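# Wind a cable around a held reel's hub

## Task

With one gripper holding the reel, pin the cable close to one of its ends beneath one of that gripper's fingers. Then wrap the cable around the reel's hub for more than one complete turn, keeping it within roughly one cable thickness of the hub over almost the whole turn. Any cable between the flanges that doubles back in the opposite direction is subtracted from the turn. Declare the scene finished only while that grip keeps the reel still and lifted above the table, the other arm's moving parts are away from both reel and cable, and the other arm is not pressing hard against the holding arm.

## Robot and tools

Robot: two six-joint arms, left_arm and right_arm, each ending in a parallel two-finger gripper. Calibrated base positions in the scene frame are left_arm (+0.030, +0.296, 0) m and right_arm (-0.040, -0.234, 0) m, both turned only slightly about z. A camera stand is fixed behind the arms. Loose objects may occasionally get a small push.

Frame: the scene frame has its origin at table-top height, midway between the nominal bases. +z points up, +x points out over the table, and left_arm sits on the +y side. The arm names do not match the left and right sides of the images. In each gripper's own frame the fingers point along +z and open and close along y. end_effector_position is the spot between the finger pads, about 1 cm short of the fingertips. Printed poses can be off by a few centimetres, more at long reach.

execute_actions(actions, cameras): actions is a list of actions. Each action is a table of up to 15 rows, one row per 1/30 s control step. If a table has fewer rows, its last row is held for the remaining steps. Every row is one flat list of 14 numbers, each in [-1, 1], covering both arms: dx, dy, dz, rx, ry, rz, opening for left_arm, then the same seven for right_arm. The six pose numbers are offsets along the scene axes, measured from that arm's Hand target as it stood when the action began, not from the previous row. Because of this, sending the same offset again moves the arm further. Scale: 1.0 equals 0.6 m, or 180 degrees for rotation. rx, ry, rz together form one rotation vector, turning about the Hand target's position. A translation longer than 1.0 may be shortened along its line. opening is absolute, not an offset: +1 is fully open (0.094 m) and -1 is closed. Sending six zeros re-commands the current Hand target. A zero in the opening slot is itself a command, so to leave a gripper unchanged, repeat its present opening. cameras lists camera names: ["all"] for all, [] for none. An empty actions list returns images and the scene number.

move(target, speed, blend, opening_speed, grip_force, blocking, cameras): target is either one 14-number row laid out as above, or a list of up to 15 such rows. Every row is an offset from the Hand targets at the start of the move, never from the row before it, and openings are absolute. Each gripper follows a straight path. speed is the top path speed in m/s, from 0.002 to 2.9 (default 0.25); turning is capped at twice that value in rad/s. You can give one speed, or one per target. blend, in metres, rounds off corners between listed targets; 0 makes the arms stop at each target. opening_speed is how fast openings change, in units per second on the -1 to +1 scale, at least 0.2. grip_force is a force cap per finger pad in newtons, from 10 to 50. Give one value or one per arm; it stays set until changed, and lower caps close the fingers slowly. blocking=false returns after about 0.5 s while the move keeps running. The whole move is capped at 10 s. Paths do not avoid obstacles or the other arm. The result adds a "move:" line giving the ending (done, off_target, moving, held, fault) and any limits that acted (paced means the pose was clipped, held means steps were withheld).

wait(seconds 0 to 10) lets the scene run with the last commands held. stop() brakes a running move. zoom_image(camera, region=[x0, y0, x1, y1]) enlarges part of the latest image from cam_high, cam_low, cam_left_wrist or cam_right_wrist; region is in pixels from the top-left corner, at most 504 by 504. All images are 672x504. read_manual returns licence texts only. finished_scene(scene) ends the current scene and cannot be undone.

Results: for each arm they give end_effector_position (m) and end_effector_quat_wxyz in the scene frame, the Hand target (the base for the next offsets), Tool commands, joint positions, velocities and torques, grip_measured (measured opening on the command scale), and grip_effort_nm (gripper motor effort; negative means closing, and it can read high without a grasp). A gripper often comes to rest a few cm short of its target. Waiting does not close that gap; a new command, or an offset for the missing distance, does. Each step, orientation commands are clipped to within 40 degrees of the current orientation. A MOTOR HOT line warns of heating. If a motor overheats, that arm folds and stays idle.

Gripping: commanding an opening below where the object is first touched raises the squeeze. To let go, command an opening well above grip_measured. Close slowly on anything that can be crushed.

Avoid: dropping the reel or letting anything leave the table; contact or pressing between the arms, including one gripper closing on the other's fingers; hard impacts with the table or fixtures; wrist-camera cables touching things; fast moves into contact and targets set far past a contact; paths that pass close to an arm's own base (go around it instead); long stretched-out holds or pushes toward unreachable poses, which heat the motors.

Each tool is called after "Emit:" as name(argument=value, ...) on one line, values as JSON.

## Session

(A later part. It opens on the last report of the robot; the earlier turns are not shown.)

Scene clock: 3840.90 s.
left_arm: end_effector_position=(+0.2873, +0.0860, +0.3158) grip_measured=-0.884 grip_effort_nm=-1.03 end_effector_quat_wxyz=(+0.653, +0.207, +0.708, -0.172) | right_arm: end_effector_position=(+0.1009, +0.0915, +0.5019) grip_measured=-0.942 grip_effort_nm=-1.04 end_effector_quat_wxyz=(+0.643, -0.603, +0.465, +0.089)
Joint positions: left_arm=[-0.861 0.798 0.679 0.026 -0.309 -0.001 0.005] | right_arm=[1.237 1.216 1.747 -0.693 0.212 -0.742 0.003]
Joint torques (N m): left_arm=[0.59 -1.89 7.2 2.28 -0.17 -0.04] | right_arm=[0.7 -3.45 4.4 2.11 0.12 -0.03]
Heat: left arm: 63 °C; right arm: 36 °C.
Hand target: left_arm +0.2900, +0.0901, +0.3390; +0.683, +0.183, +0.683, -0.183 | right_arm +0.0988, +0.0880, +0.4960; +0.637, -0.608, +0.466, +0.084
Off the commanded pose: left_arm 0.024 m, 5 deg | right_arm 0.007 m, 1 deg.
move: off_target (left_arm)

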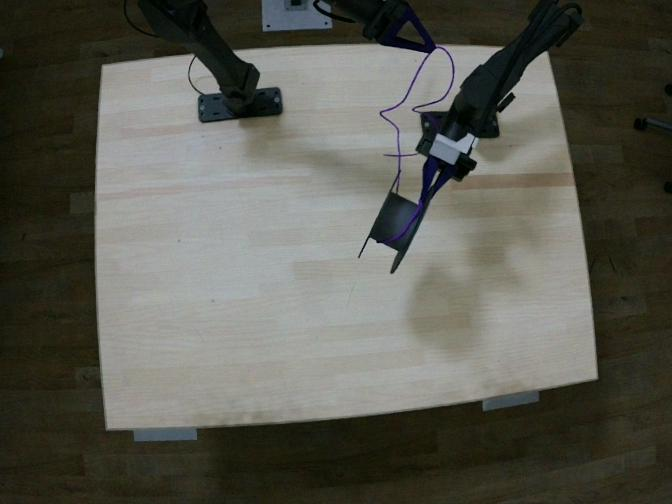

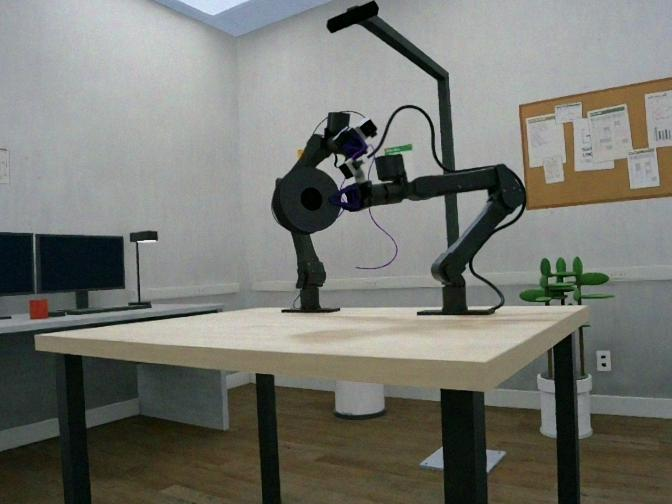

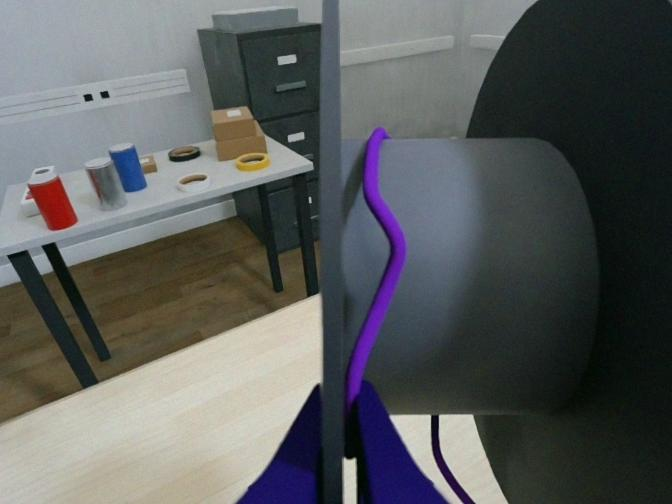

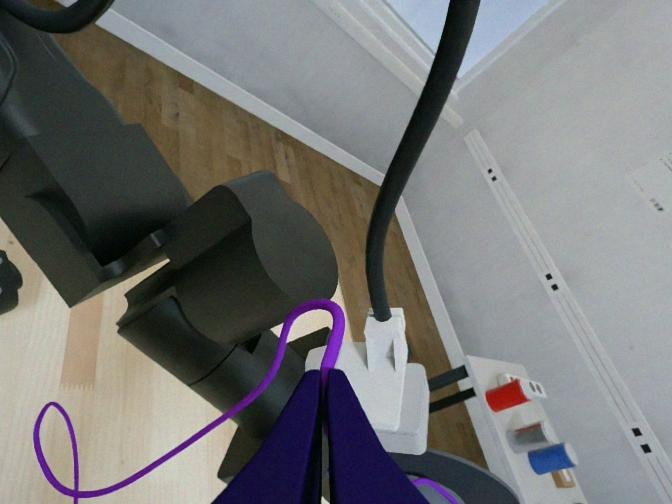

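Emit:
move(target=[[0,0,0,0,0,0,-1, 0.0962,-0.1323,0.0583,0.2119,0.0391,0.0122,-1],[0,0,0,0,0,0,-1, 0.2047,-0.2433,0.0333,0.3079,0.1121,0.0442,-1],[0,0,0,0,0,0,-1, 0.3537,-0.32,-0.0167,0.3625,0.2410,0.0687,-1]], blend=[0.03,0.03,0], speed=0.2, cameras=["all"])

Emit:
zoom_image(camera="cam_high", region=[310, 130, 460, 280])

Emit:
zoom_image(camera="cam_low", region=[200, 100, 400, 300])

Scene clock: 3898.43 s.
left_arm: end_effector_position=(+0.2873, +0.0860, +0.3158) grip_measured=-0.884 grip_effort_nm=-1.03 end_effector_quat_wxyz=(+0.653, +0.207, +0.708, -0.172) | right_arm: end_effector_position=(+0.3161, -0.1026, +0.4703) grip_measured=-0.942 grip_effort_nm=-1.04 end_effector_quat_wxyz=(+0.625, -0.133, +0.495, +0.589)
Joint positions: left_arm=[-0.861 0.798 0.679 0.026 -0.309 -0.001 0.005] | right_arm=[-0.047 1.406 0.984 1.237 -0.859 1.171 0.003]
Joint torques (N m): left_arm=[0.59 -1.89 7.19 2.28 -0.17 -0.03] | right_arm=[-0.54 -4.12 9.4 1.53 0.25 0.06]
Heat: left arm: 63 °C; right arm: 36 °C.
Hand target: left_arm +0.2900, +0.0901, +0.3390; +0.683, +0.183, +0.683, -0.183 | right_arm +0.3111, -0.1041, +0.4859; +0.639, -0.151, +0.476, +0.585
Off the commanded pose: left_arm 0.024 m, 5 deg | right_arm 0.017 m, 3 deg.
move: off_target (left_arm, right_arm)

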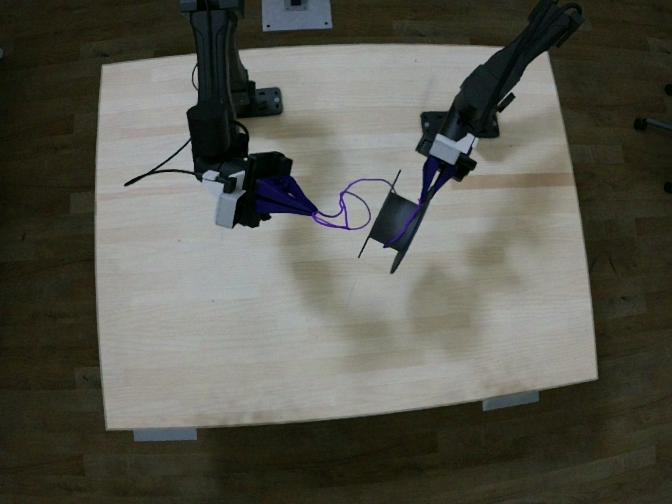

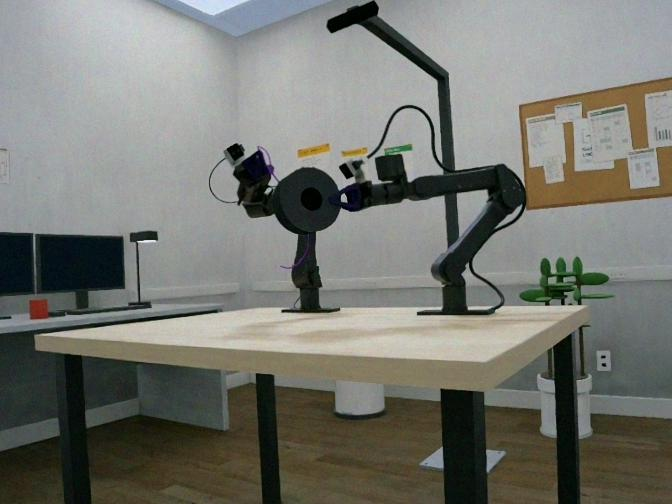

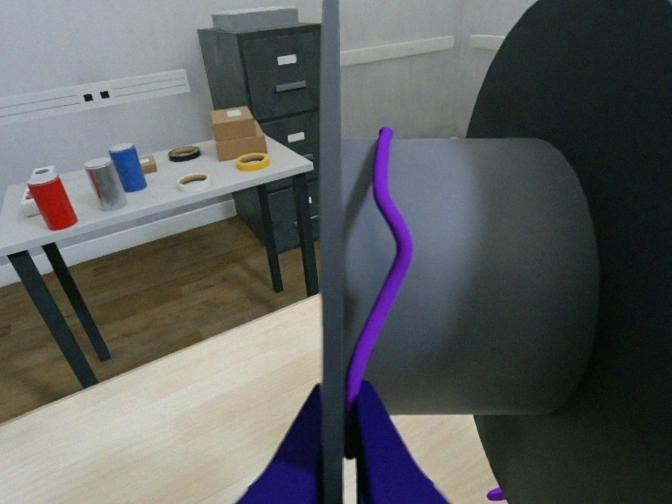

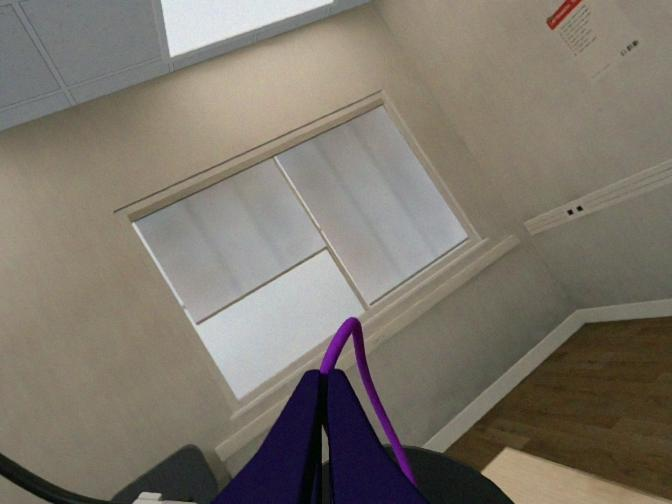

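Scaled by 3.360.

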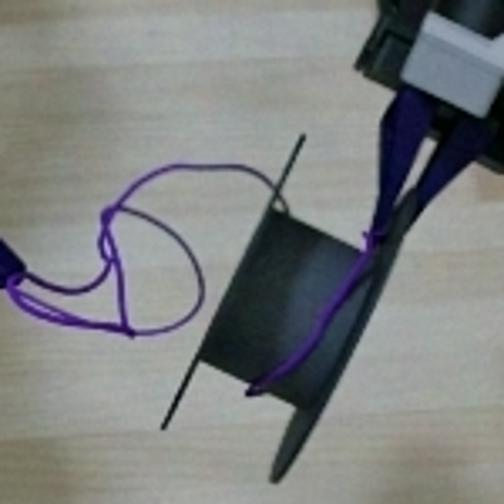

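Scaled by 2.520.

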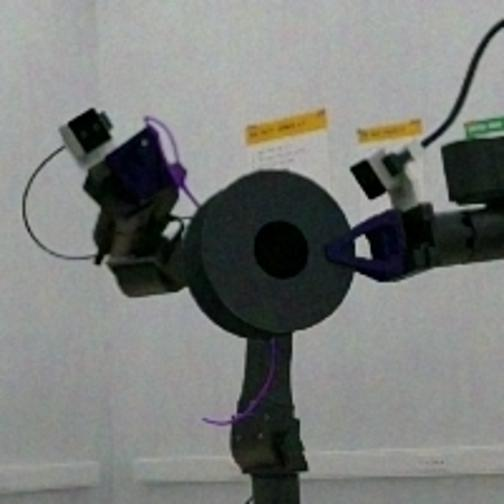

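Emit:
move(target=[[0,0,0,0,0,0,-1, 0.0865,0.0177,0.0785,0.0361,0.0625,0.0417,-1],[0,0,0,0,0,0,-1, 0.1998,0.1452,0.1068,0.0379,0.1205,0.0641,-1]], blend=[0.02,0], speed=0.15, cameras=["all"])

Emit:
zoom_image(camera="cam_high", region=[310, 130, 460, 280])

Emit:
zoom_image(camera="cam_low", region=[200, 100, 400, 300])

Scene clock: 4003.43 s.
left_arm: end_effector_position=(+0.2881, +0.0869, +0.3175) grip_measured=-0.884 grip_effort_nm=-1.03 end_effector_quat_wxyz=(+0.656, +0.204, +0.706, -0.171) | right_arm: end_effector_position=(+0.4321, -0.0158, +0.5358) grip_measured=-0.942 grip_effort_nm=-1.04 end_effector_quat_wxyz=(+0.467, -0.040, +0.548, +0.693)
Joint positions: left_arm=[-0.861 0.798 0.679 0.034 -0.316 -0.001 0.005] | right_arm=[0.157 1.845 1.815 0.617 -0.773 1.341 0.003]
Joint torques (N m): left_arm=[0.61 -1.8 7.19 2.23 -0.11 -0.03] | right_arm=[0.21 -7.91 9.78 1.59 0.35 -0.12]
Heat: left arm: 63 °C; right arm: 38 °C.
Hand target: left_arm +0.2900, +0.0901, +0.3390; +0.683, +0.183, +0.683, -0.183 | right_arm +0.4310, -0.0169, +0.5500; +0.484, -0.047, +0.535, +0.691
Off the commanded pose: left_arm 0.022 m, 5 deg | right_arm 0.014 m, 3 deg.
move: off_target (left_arm, right_arm)

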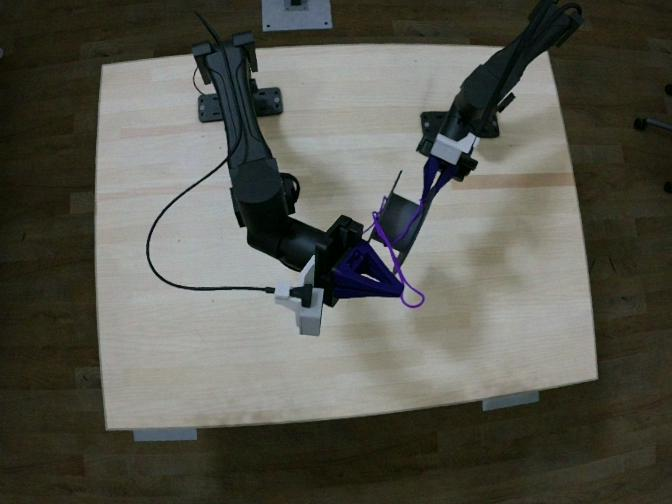

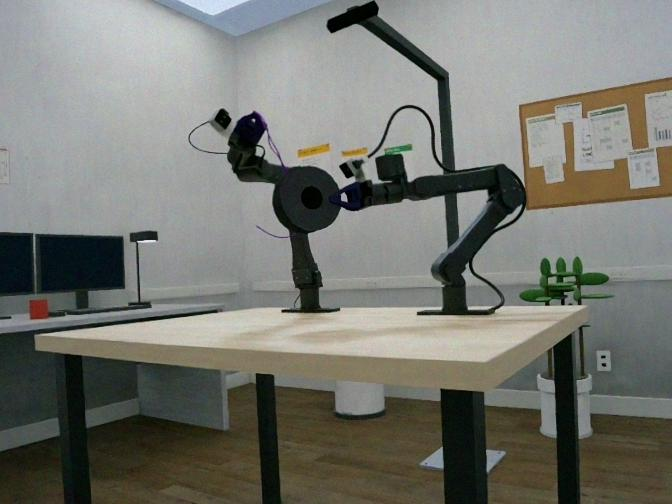

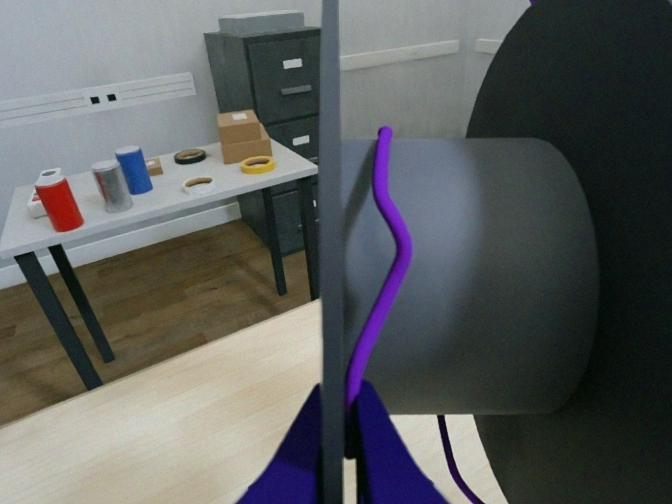

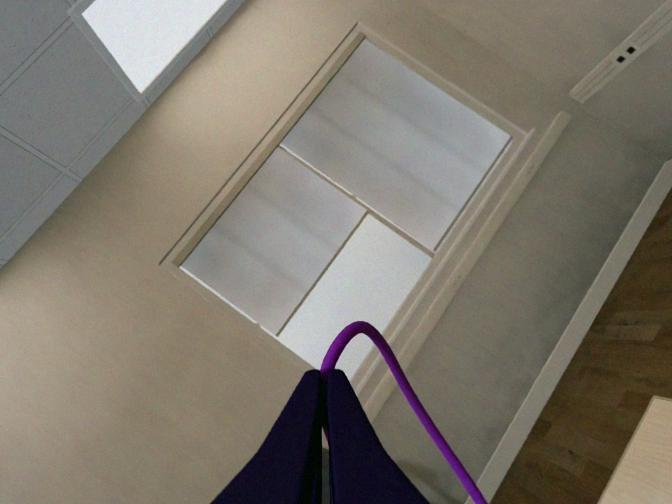

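Scaled by 3.360.

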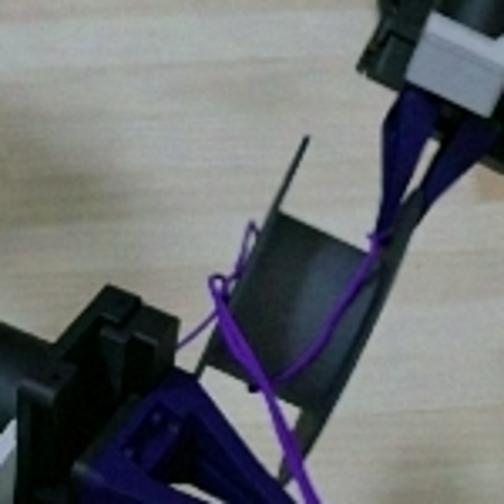

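Scaled by 2.520.

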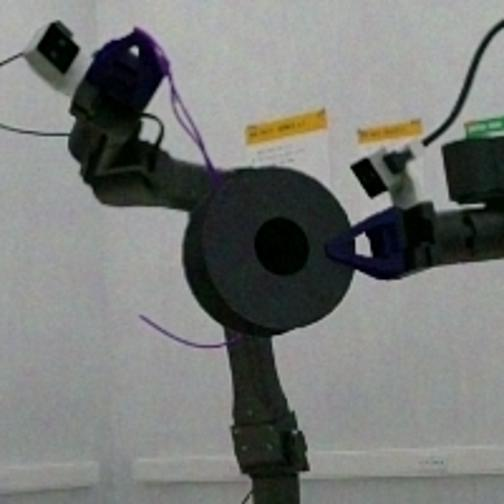

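Emit:
zoom_image(camera="cam_high", region=[355, 180, 435, 310])

Emit:
zoom_image(camera="cam_low", region=[240, 100, 340, 250])

Emit:
zoom_image(camera="cam_left_wrist", region=[372, 0, 672, 504])

Scaled by 3.877.

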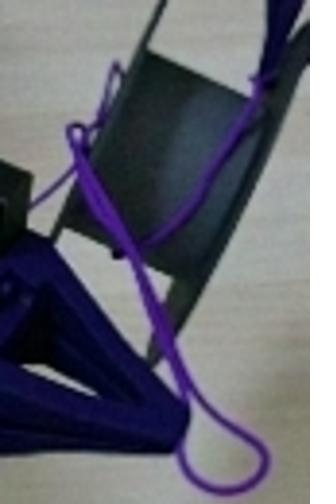

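Scaled by 3.360.

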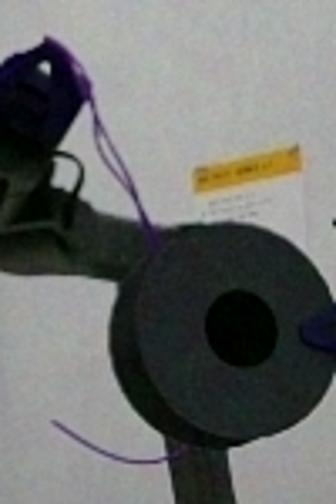

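Scaled by 1.000.

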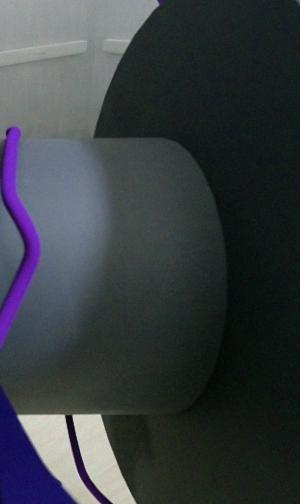

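Emit:
move(target=[[0,0,0,0,0,0,-1, -0.1133,-0.1277,-0.0283,-0.0006,-0.0567,-0.0256,-1],[0,0,0,0,0,0,-1, -0.1998,-0.1453,-0.0868,-0.0379,-0.1205,-0.0641,-1],[0,0,0,0,0,0,-1, -0.349,-0.0685,-0.0317,-0.1008,-0.2265,-0.1283,-1],[0,0,0,0,0,0,-1, -0.474,0.0807,0.0517,-0.22,-0.2834,-0.1293,-1]], blend=[0.03,0.03,0.03,0], speed=0.2, cameras=["all"])

Emit:
zoom_image(camera="cam_high", region=[310, 50, 470, 270])

Emit:
zoom_image(camera="cam_low", region=[220, 90, 420, 290])

Scene clock: 4112.93 s.
left_arm: end_effector_position=(+0.2881, +0.0869, +0.3175) grip_measured=-0.884 grip_effort_nm=-1.03 end_effector_quat_wxyz=(+0.656, +0.204, +0.706, -0.171) | right_arm: end_effector_position=(+0.1520, +0.0355, +0.5685) grip_measured=-0.942 grip_effort_nm=-1.04 end_effector_quat_wxyz=(+0.733, -0.387, +0.482, +0.285)
Joint positions: left_arm=[-0.861 0.798 0.679 0.034 -0.316 -0.001 0.005] | right_arm=[0.81 1.07 1.511 -0.198 -0.201 -0.255 0.003]
Joint torques (N m): left_arm=[0.61 -1.81 7.2 2.23 -0.11 -0.03] | right_arm=[0.76 -1.39 8.61 2.04 0.11 -0.05]
Heat: left arm: 62 °C; right arm: 38 °C.
Hand target: left_arm +0.2900, +0.0901, +0.3390; +0.683, +0.183, +0.683, -0.183 | right_arm +0.1465, +0.0314, +0.5811; +0.741, -0.383, +0.473, +0.284
Off the commanded pose: left_arm 0.022 m, 5 deg | right_arm 0.014 m, 2 deg.
move: off_target (left_arm, right_arm)

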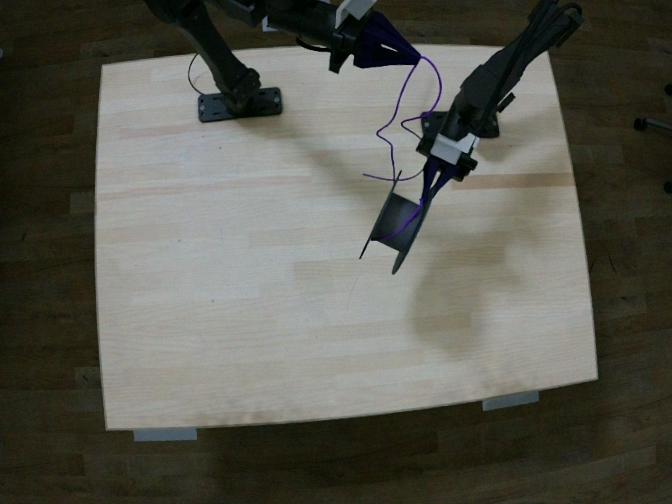

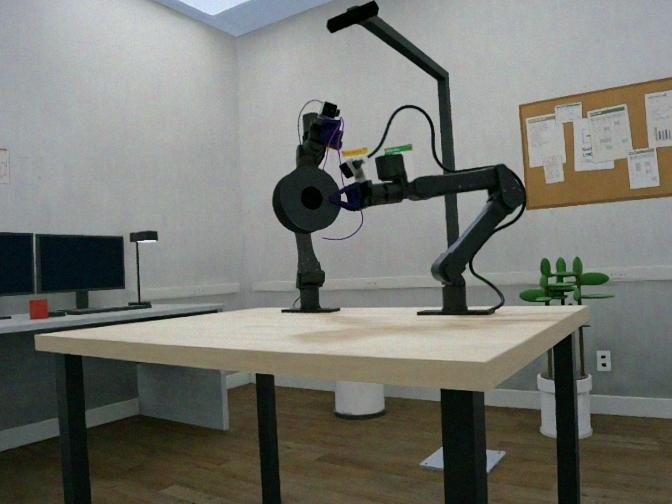

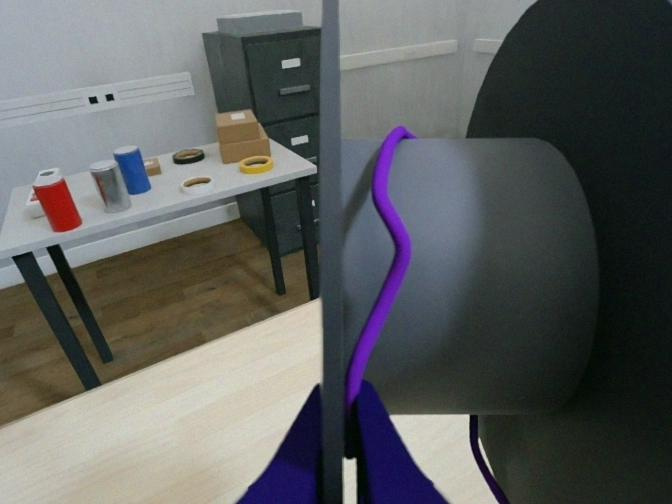

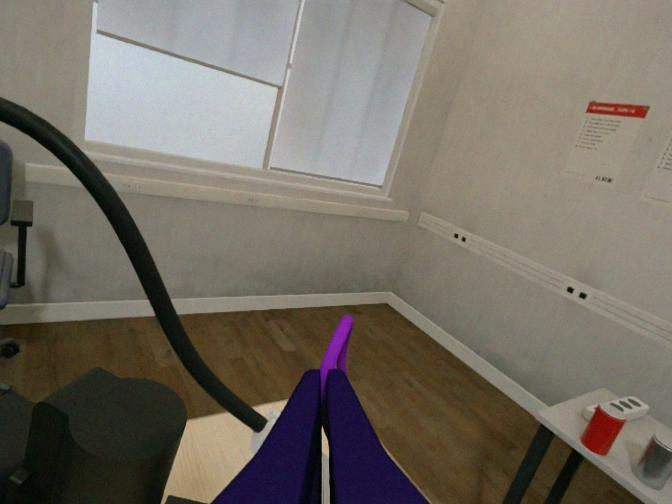

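Scaled by 2.291.

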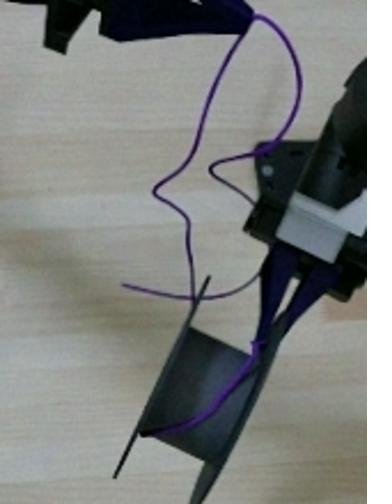

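Scaled by 2.520.

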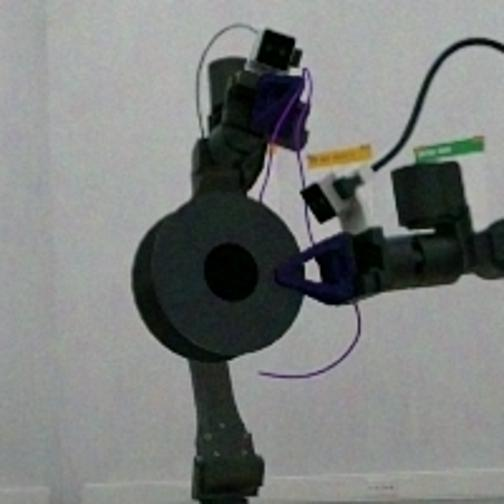

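Emit:
move(target=[[0,0,0,0,0,0,-1, 0.05,-0.03,0.065,0.008,0.033,0.007,-1],[0,0,0,0,0,0,-1, 0.1515,-0.0873,0.0717,0.0249,0.0984,0.0218,-1]], blend=[0.02,0], speed=0.12, cameras=["all"])

Emit:
zoom_image(camera="cam_high", region=[310, 50, 470, 270])

Emit:
zoom_image(camera="cam_low", region=[220, 70, 420, 270])

Scene clock: 4128.53 s.
left_arm: end_effector_position=(+0.2881, +0.0869, +0.3175) grip_measured=-0.884 grip_effort_nm=-1.03 end_effector_quat_wxyz=(+0.656, +0.204, +0.706, -0.171) | right_arm: end_effector_position=(+0.2425, -0.0184, +0.6167) grip_measured=-0.942 grip_effort_nm=-1.04 end_effector_quat_wxyz=(+0.661, -0.320, +0.562, +0.382)
Joint positions: left_arm=[-0.861 0.798 0.679 0.034 -0.316 -0.001 0.005] | right_arm=[0.276 1.388 2.022 -0.414 -0.723 0.153 0.003]
Joint torques (N m): left_arm=[0.62 -1.8 7.21 2.23 -0.11 -0.04] | right_arm=[-0.72 -2.95 7.31 1.85 -0.02 0.09]
Heat: left arm: 61 °C; right arm: 38 °C.
Hand target: left_arm +0.2900, +0.0901, +0.3390; +0.683, +0.183, +0.683, -0.183 | right_arm +0.2375, -0.0208, +0.6240; +0.663, -0.322, +0.556, +0.383
Off the commanded pose: left_arm 0.022 m, 5 deg | right_arm 0.009 m, 1 deg.
move: off_target (left_arm)

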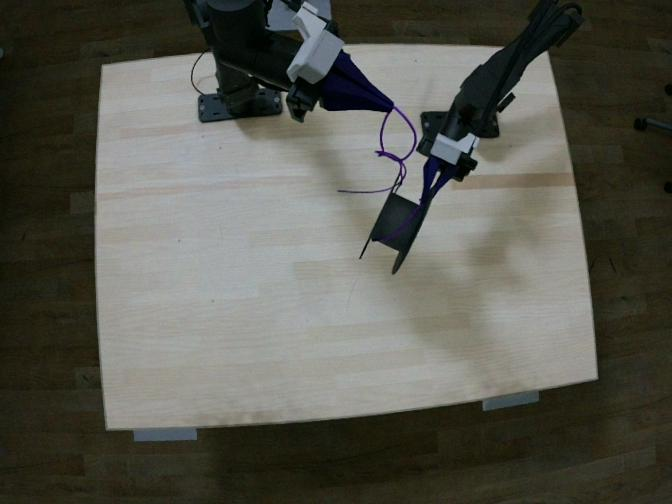

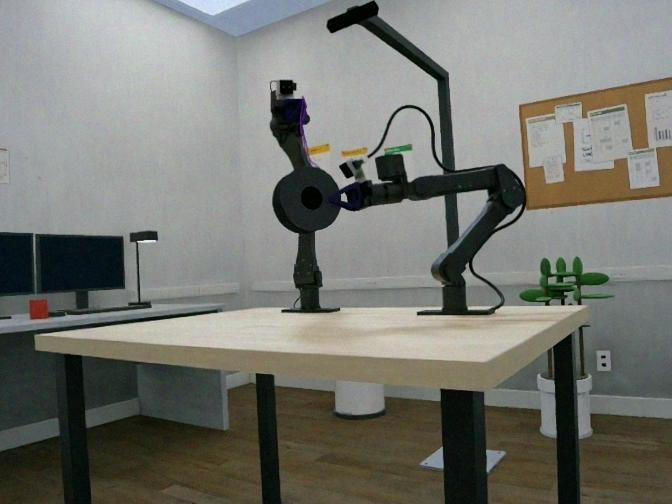

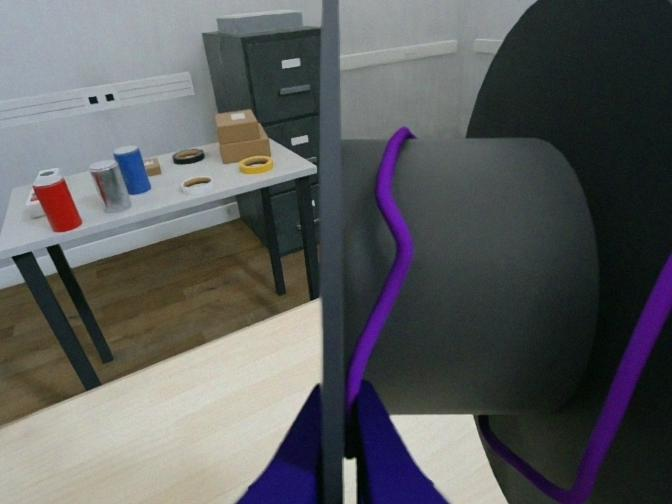

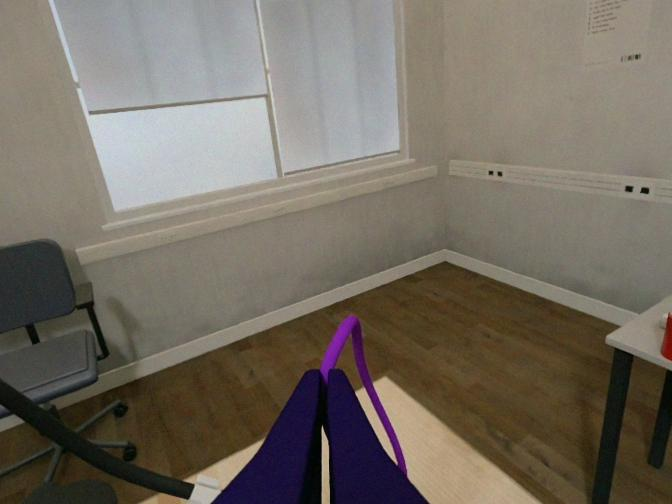

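Scaled by 2.291.

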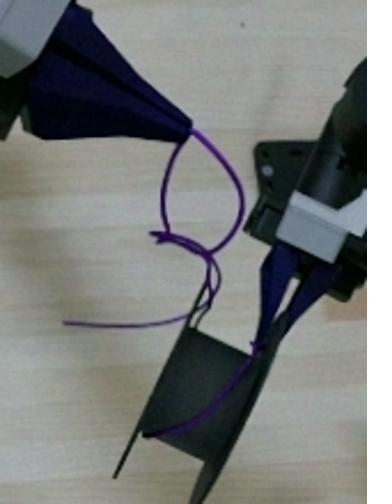

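Scaled by 2.520.

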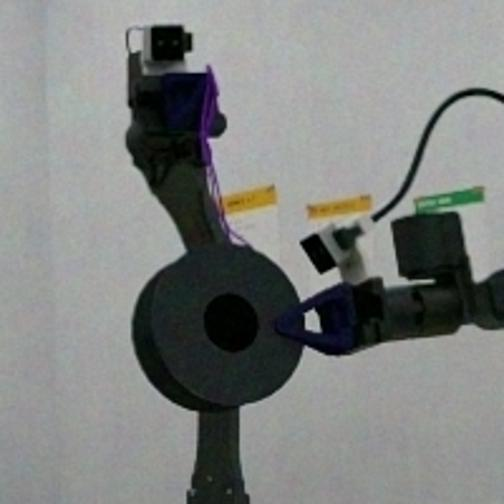

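Emit:
move(target=[[0,0,0,0,0,0,-1, 0.1448,-0.065,0.0117,0.1503,0.0405,0.0401,-1],[0,0,0,0,0,0,-1, 0.2917,-0.1113,-0.08,0.1996,0.1332,0.0783,-1]], blend=[0.03,0], speed=0.14, cameras=["all"])

Emit:
zoom_image(camera="cam_high", region=[310, 130, 450, 310])

Emit:
zoom_image(camera="cam_low", region=[200, 90, 400, 290])

Scene clock: 4179.97 s.
left_arm: end_effector_position=(+0.2881, +0.0869, +0.3175) grip_measured=-0.884 grip_effort_nm=-1.03 end_effector_quat_wxyz=(+0.656, +0.204, +0.706, -0.171) | right_arm: end_effector_position=(+0.4221, -0.0847, +0.5574) grip_measured=-0.942 grip_effort_nm=-1.04 end_effector_quat_wxyz=(+0.534, -0.061, +0.512, +0.671)
Joint positions: left_arm=[-0.861 0.798 0.679 0.034 -0.316 -0.001 0.005] | right_arm=[0.004 1.801 1.754 0.811 -0.827 1.394 0.003]
Joint torques (N m): left_arm=[0.59 -1.81 7.2 2.23 -0.11 -0.04] | right_arm=[-0.65 -7.77 9.62 1.65 0.23 0.07]
Heat: left arm: 61 °C; right arm: 37 °C.
Hand target: left_arm +0.2900, +0.0901, +0.3390; +0.683, +0.183, +0.683, -0.183 | right_arm +0.4126, -0.0877, +0.5760; +0.551, -0.083, +0.493, +0.668
Off the commanded pose: left_arm 0.022 m, 5 deg | right_arm 0.021 m, 4 deg.
move: off_target (left_arm, right_arm)

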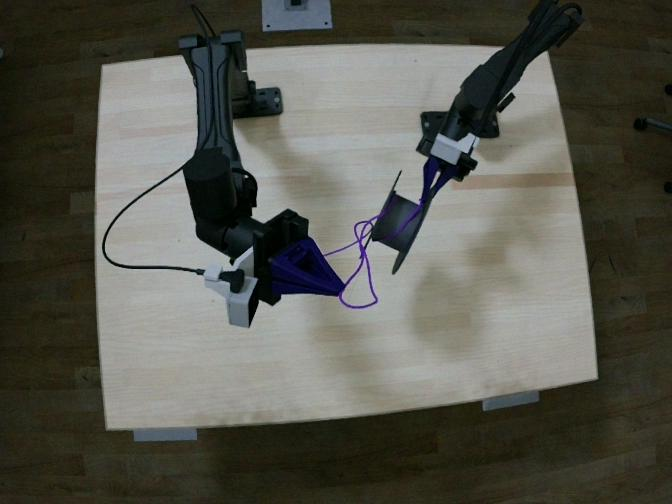

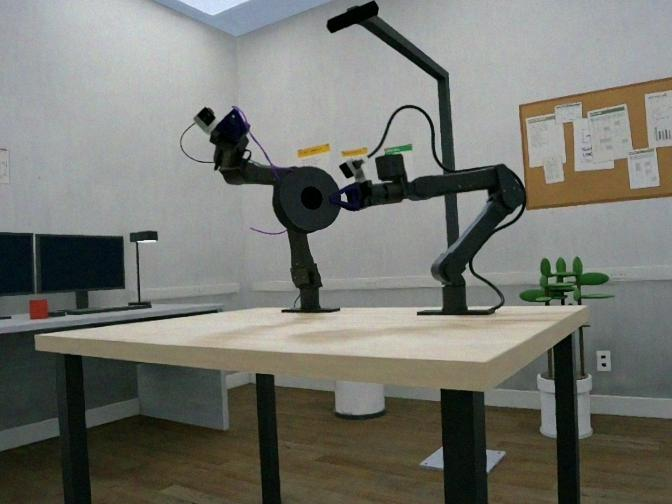

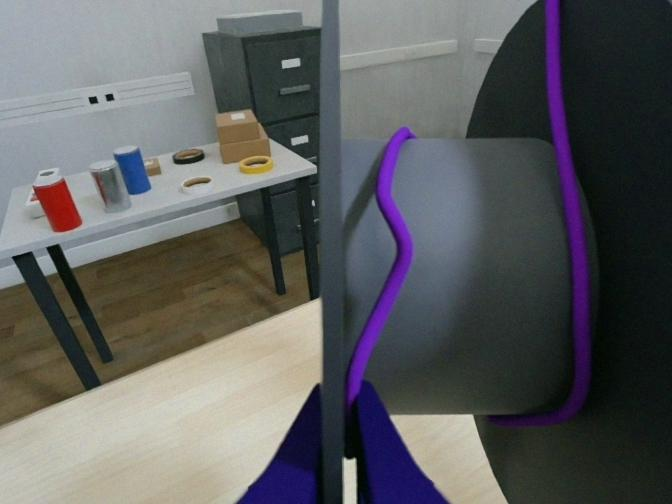

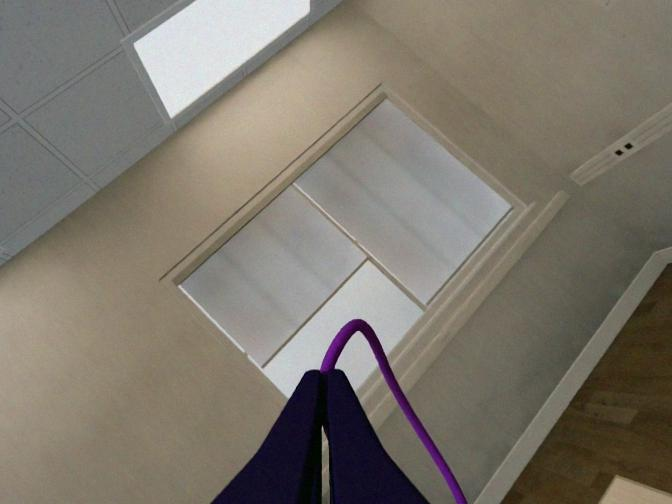

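Scaled by 2.800.

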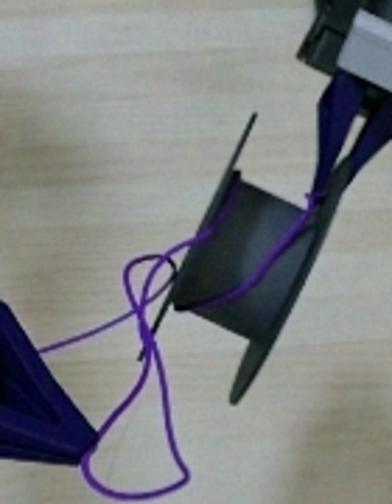

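Scaled by 2.520.

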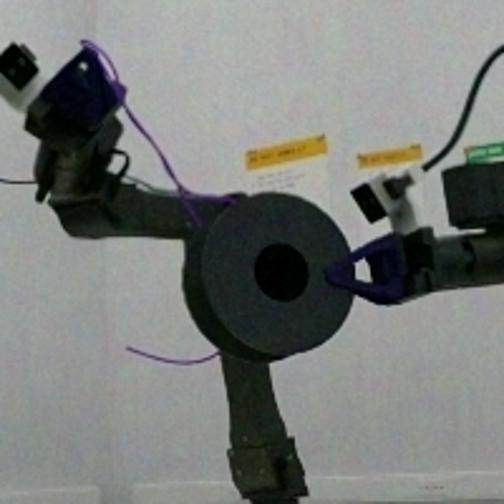

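Emit:
move(target=[[0,0,0,0,0,0,-1, 0.1457,0.0512,-0.1083,0.0351,0.0912,-0.0339,-1],[0,0,0,0,0,0,-1, 0.2123,0.0503,-0.2217,0.0667,0.1811,-0.0891,-1]], blend=[0.02,0], speed=0.12, cameras=["all"])

Emit:
zoom_image(camera="cam_high", region=[330, 150, 450, 310])

Emit:
zoom_image(camera="cam_low", region=[180, 90, 380, 290])

Scene clock: 4228.60 s.
left_arm: end_effector_position=(+0.2881, +0.0869, +0.3175) grip_measured=-0.884 grip_effort_nm=-1.03 end_effector_quat_wxyz=(+0.656, +0.204, +0.706, -0.171) | right_arm: end_effector_position=(+0.5336, -0.0595, +0.4580) grip_measured=-0.942 grip_effort_nm=-1.04 end_effector_quat_wxyz=(+0.490, +0.220, +0.555, +0.635)
Joint positions: left_arm=[-0.861 0.798 0.679 0.034 -0.316 -0.001 0.005] | right_arm=[0.168 1.94 1.78 0.468 -0.324 1.392 0.003]
Joint torques (N m): left_arm=[0.59 -1.8 7.21 2.23 -0.11 -0.03] | right_arm=[0.53 -8.69 6.19 1.99 0.19 0.05]
Heat: left arm: 61 °C; right arm: 41 °C.
Hand target: left_arm +0.2900, +0.0901, +0.3390; +0.683, +0.183, +0.683, -0.183 | right_arm +0.5399, -0.0575, +0.4431; +0.483, +0.232, +0.562, +0.629
Off the commanded pose: left_arm 0.022 m, 5 deg | right_arm 0.016 m, 2 deg.
move: off_target (left_arm, right_arm)

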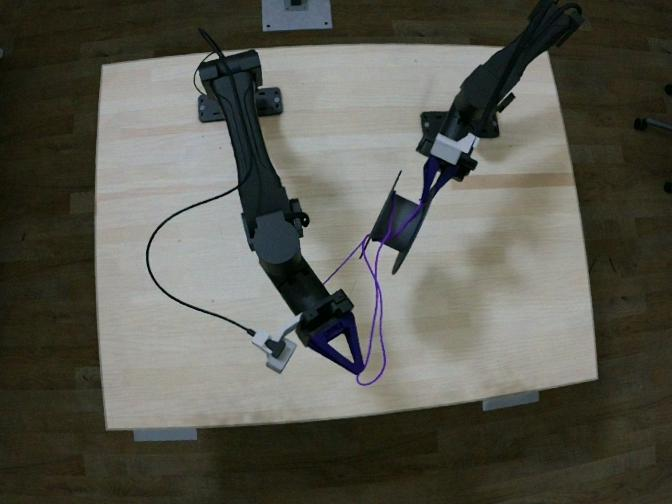

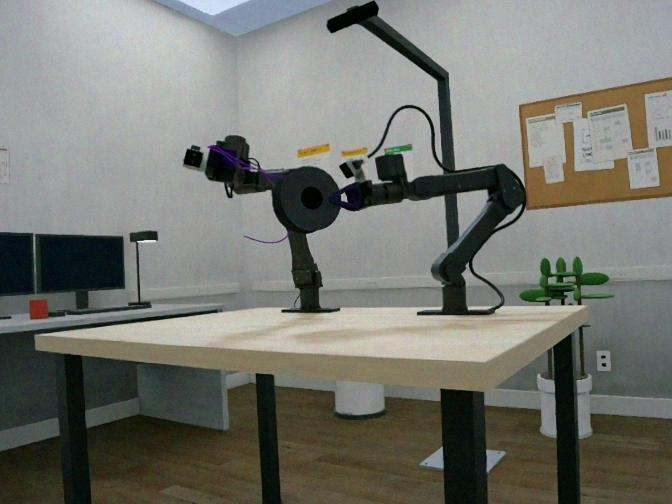

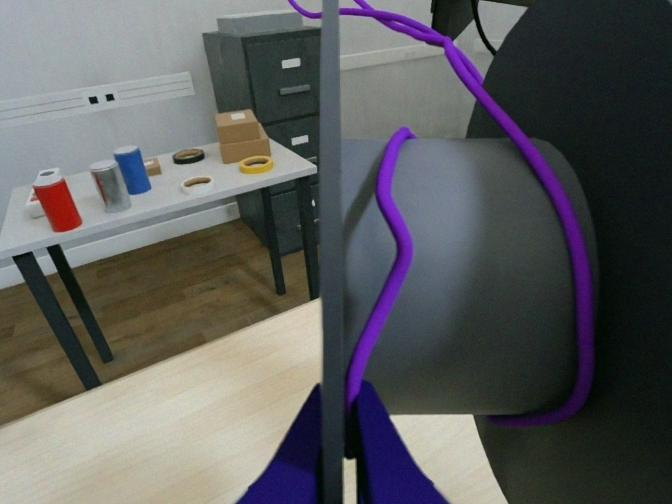

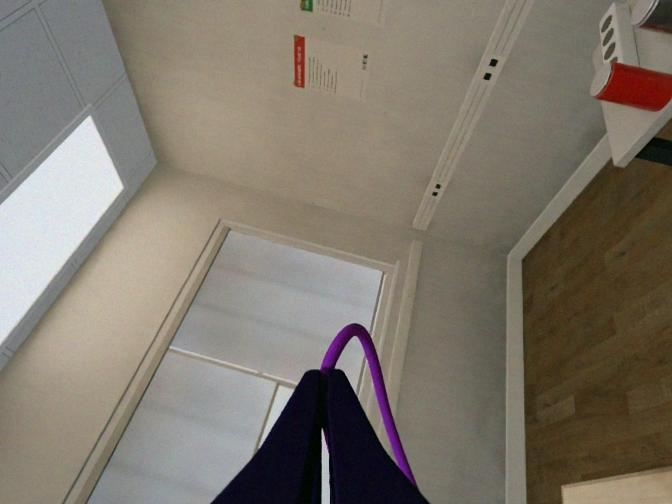

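Scaled by 3.150.

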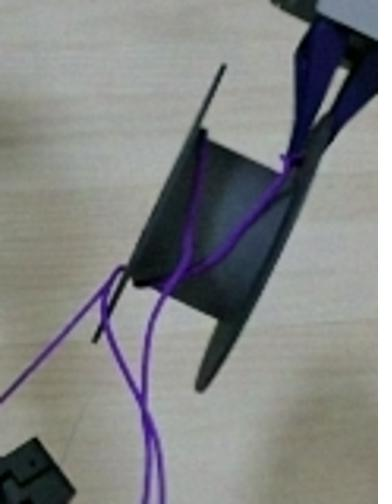

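Scaled by 2.520.

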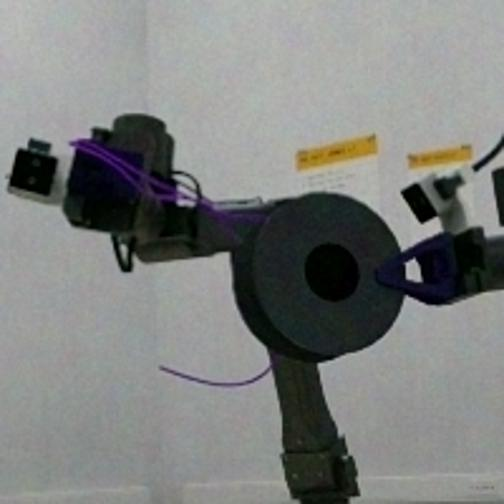

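Emit:
move(target=[[0,0,0,0,0,0,-1, -0.0907,-0.1392,-0.0702,0.0304,0.1132,0.0108,-1],[0,0,0,0,0,0,-1, -0.1123,-0.1267,-0.2202,0.1028,0.1533,0.0218,-1],[0,0,0,0,0,0,-1, -0.1448,-0.0505,-0.3402,0.1515,0.1797,0.0291,-1]], blend=[0.02,0.02,0], speed=0.14, cameras=["all"])

Emit:
zoom_image(camera="cam_high", region=[330, 150, 450, 310])

Emit:
zoom_image(camera="cam_low", region=[180, 120, 380, 320])

Scene clock: 4279.77 s.
left_arm: end_effector_position=(+0.2881, +0.0869, +0.3175) grip_measured=-0.884 grip_effort_nm=-1.03 end_effector_quat_wxyz=(+0.656, +0.204, +0.706, -0.171) | right_arm: end_effector_position=(+0.4538, -0.0880, +0.2450) grip_measured=-0.942 grip_effort_nm=-1.04 end_effector_quat_wxyz=(+0.213, +0.474, +0.522, +0.676)
Joint positions: left_arm=[-0.861 0.798 0.679 0.034 -0.316 0 0.005] | right_arm=[0.129 1.722 0.912 0.815 -0.369 2.004 0.003]
Joint torques (N m): left_arm=[0.61 -1.8 7.2 2.23 -0.11 -0.03] | right_arm=[0.28 -6.79 5.49 2.39 0.09 0.04]
Heat: left arm: 61 °C; right arm: 38 °C.
Hand target: left_arm +0.2900, +0.0901, +0.3390; +0.683, +0.183, +0.683, -0.183 | right_arm +0.4530, -0.0878, +0.2391; +0.213, +0.478, +0.521, +0.675
Off the commanded pose: left_arm 0.022 m, 5 deg | right_arm 0.006 m, 0 deg.
move: off_target (left_arm)

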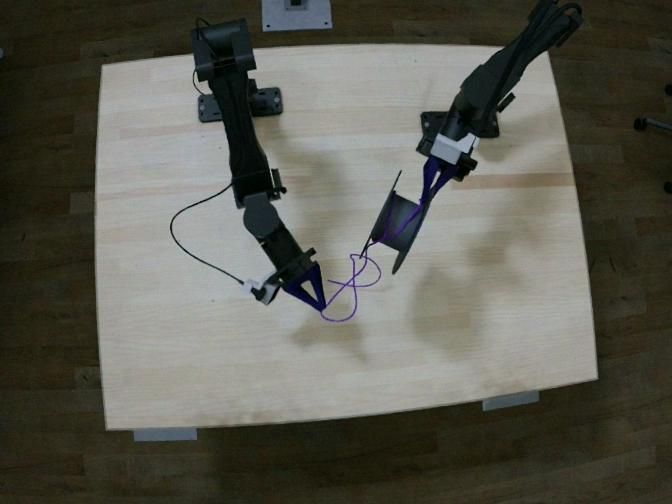

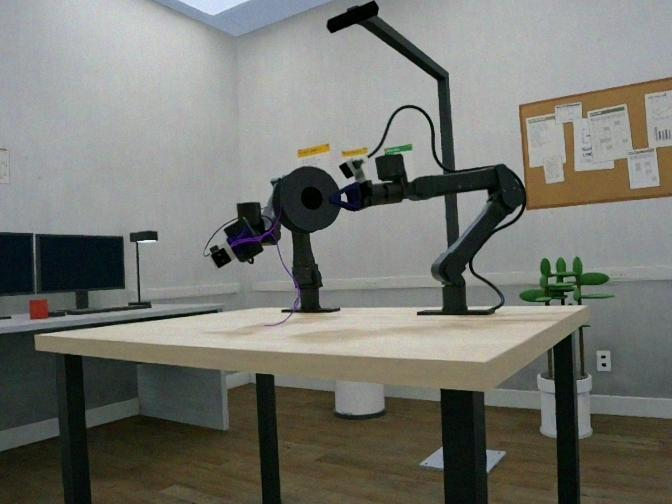

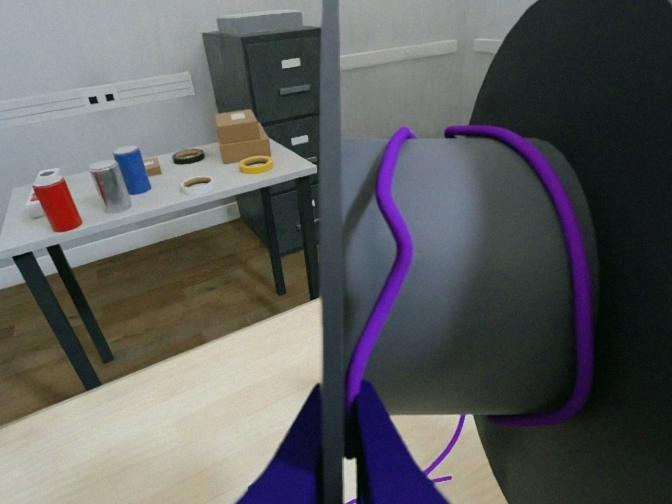

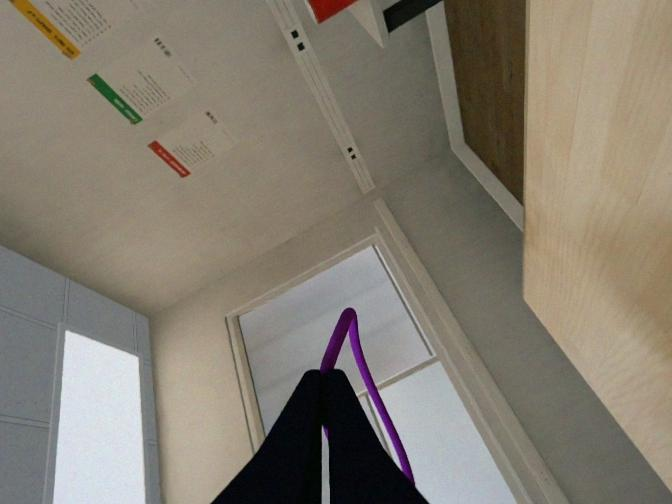

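Scaled by 3.150.

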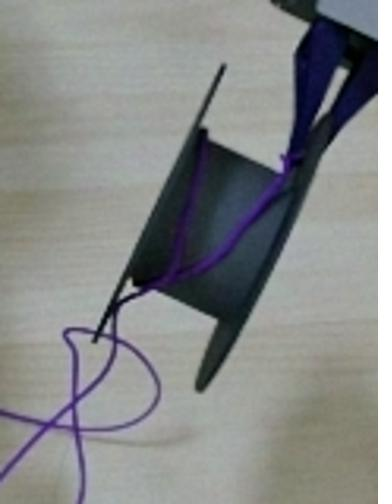

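Scaled by 2.520.

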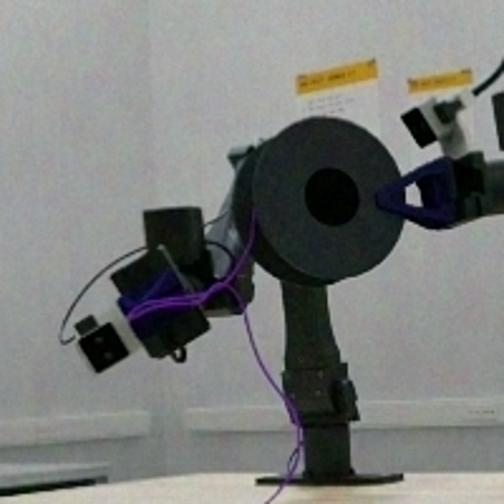

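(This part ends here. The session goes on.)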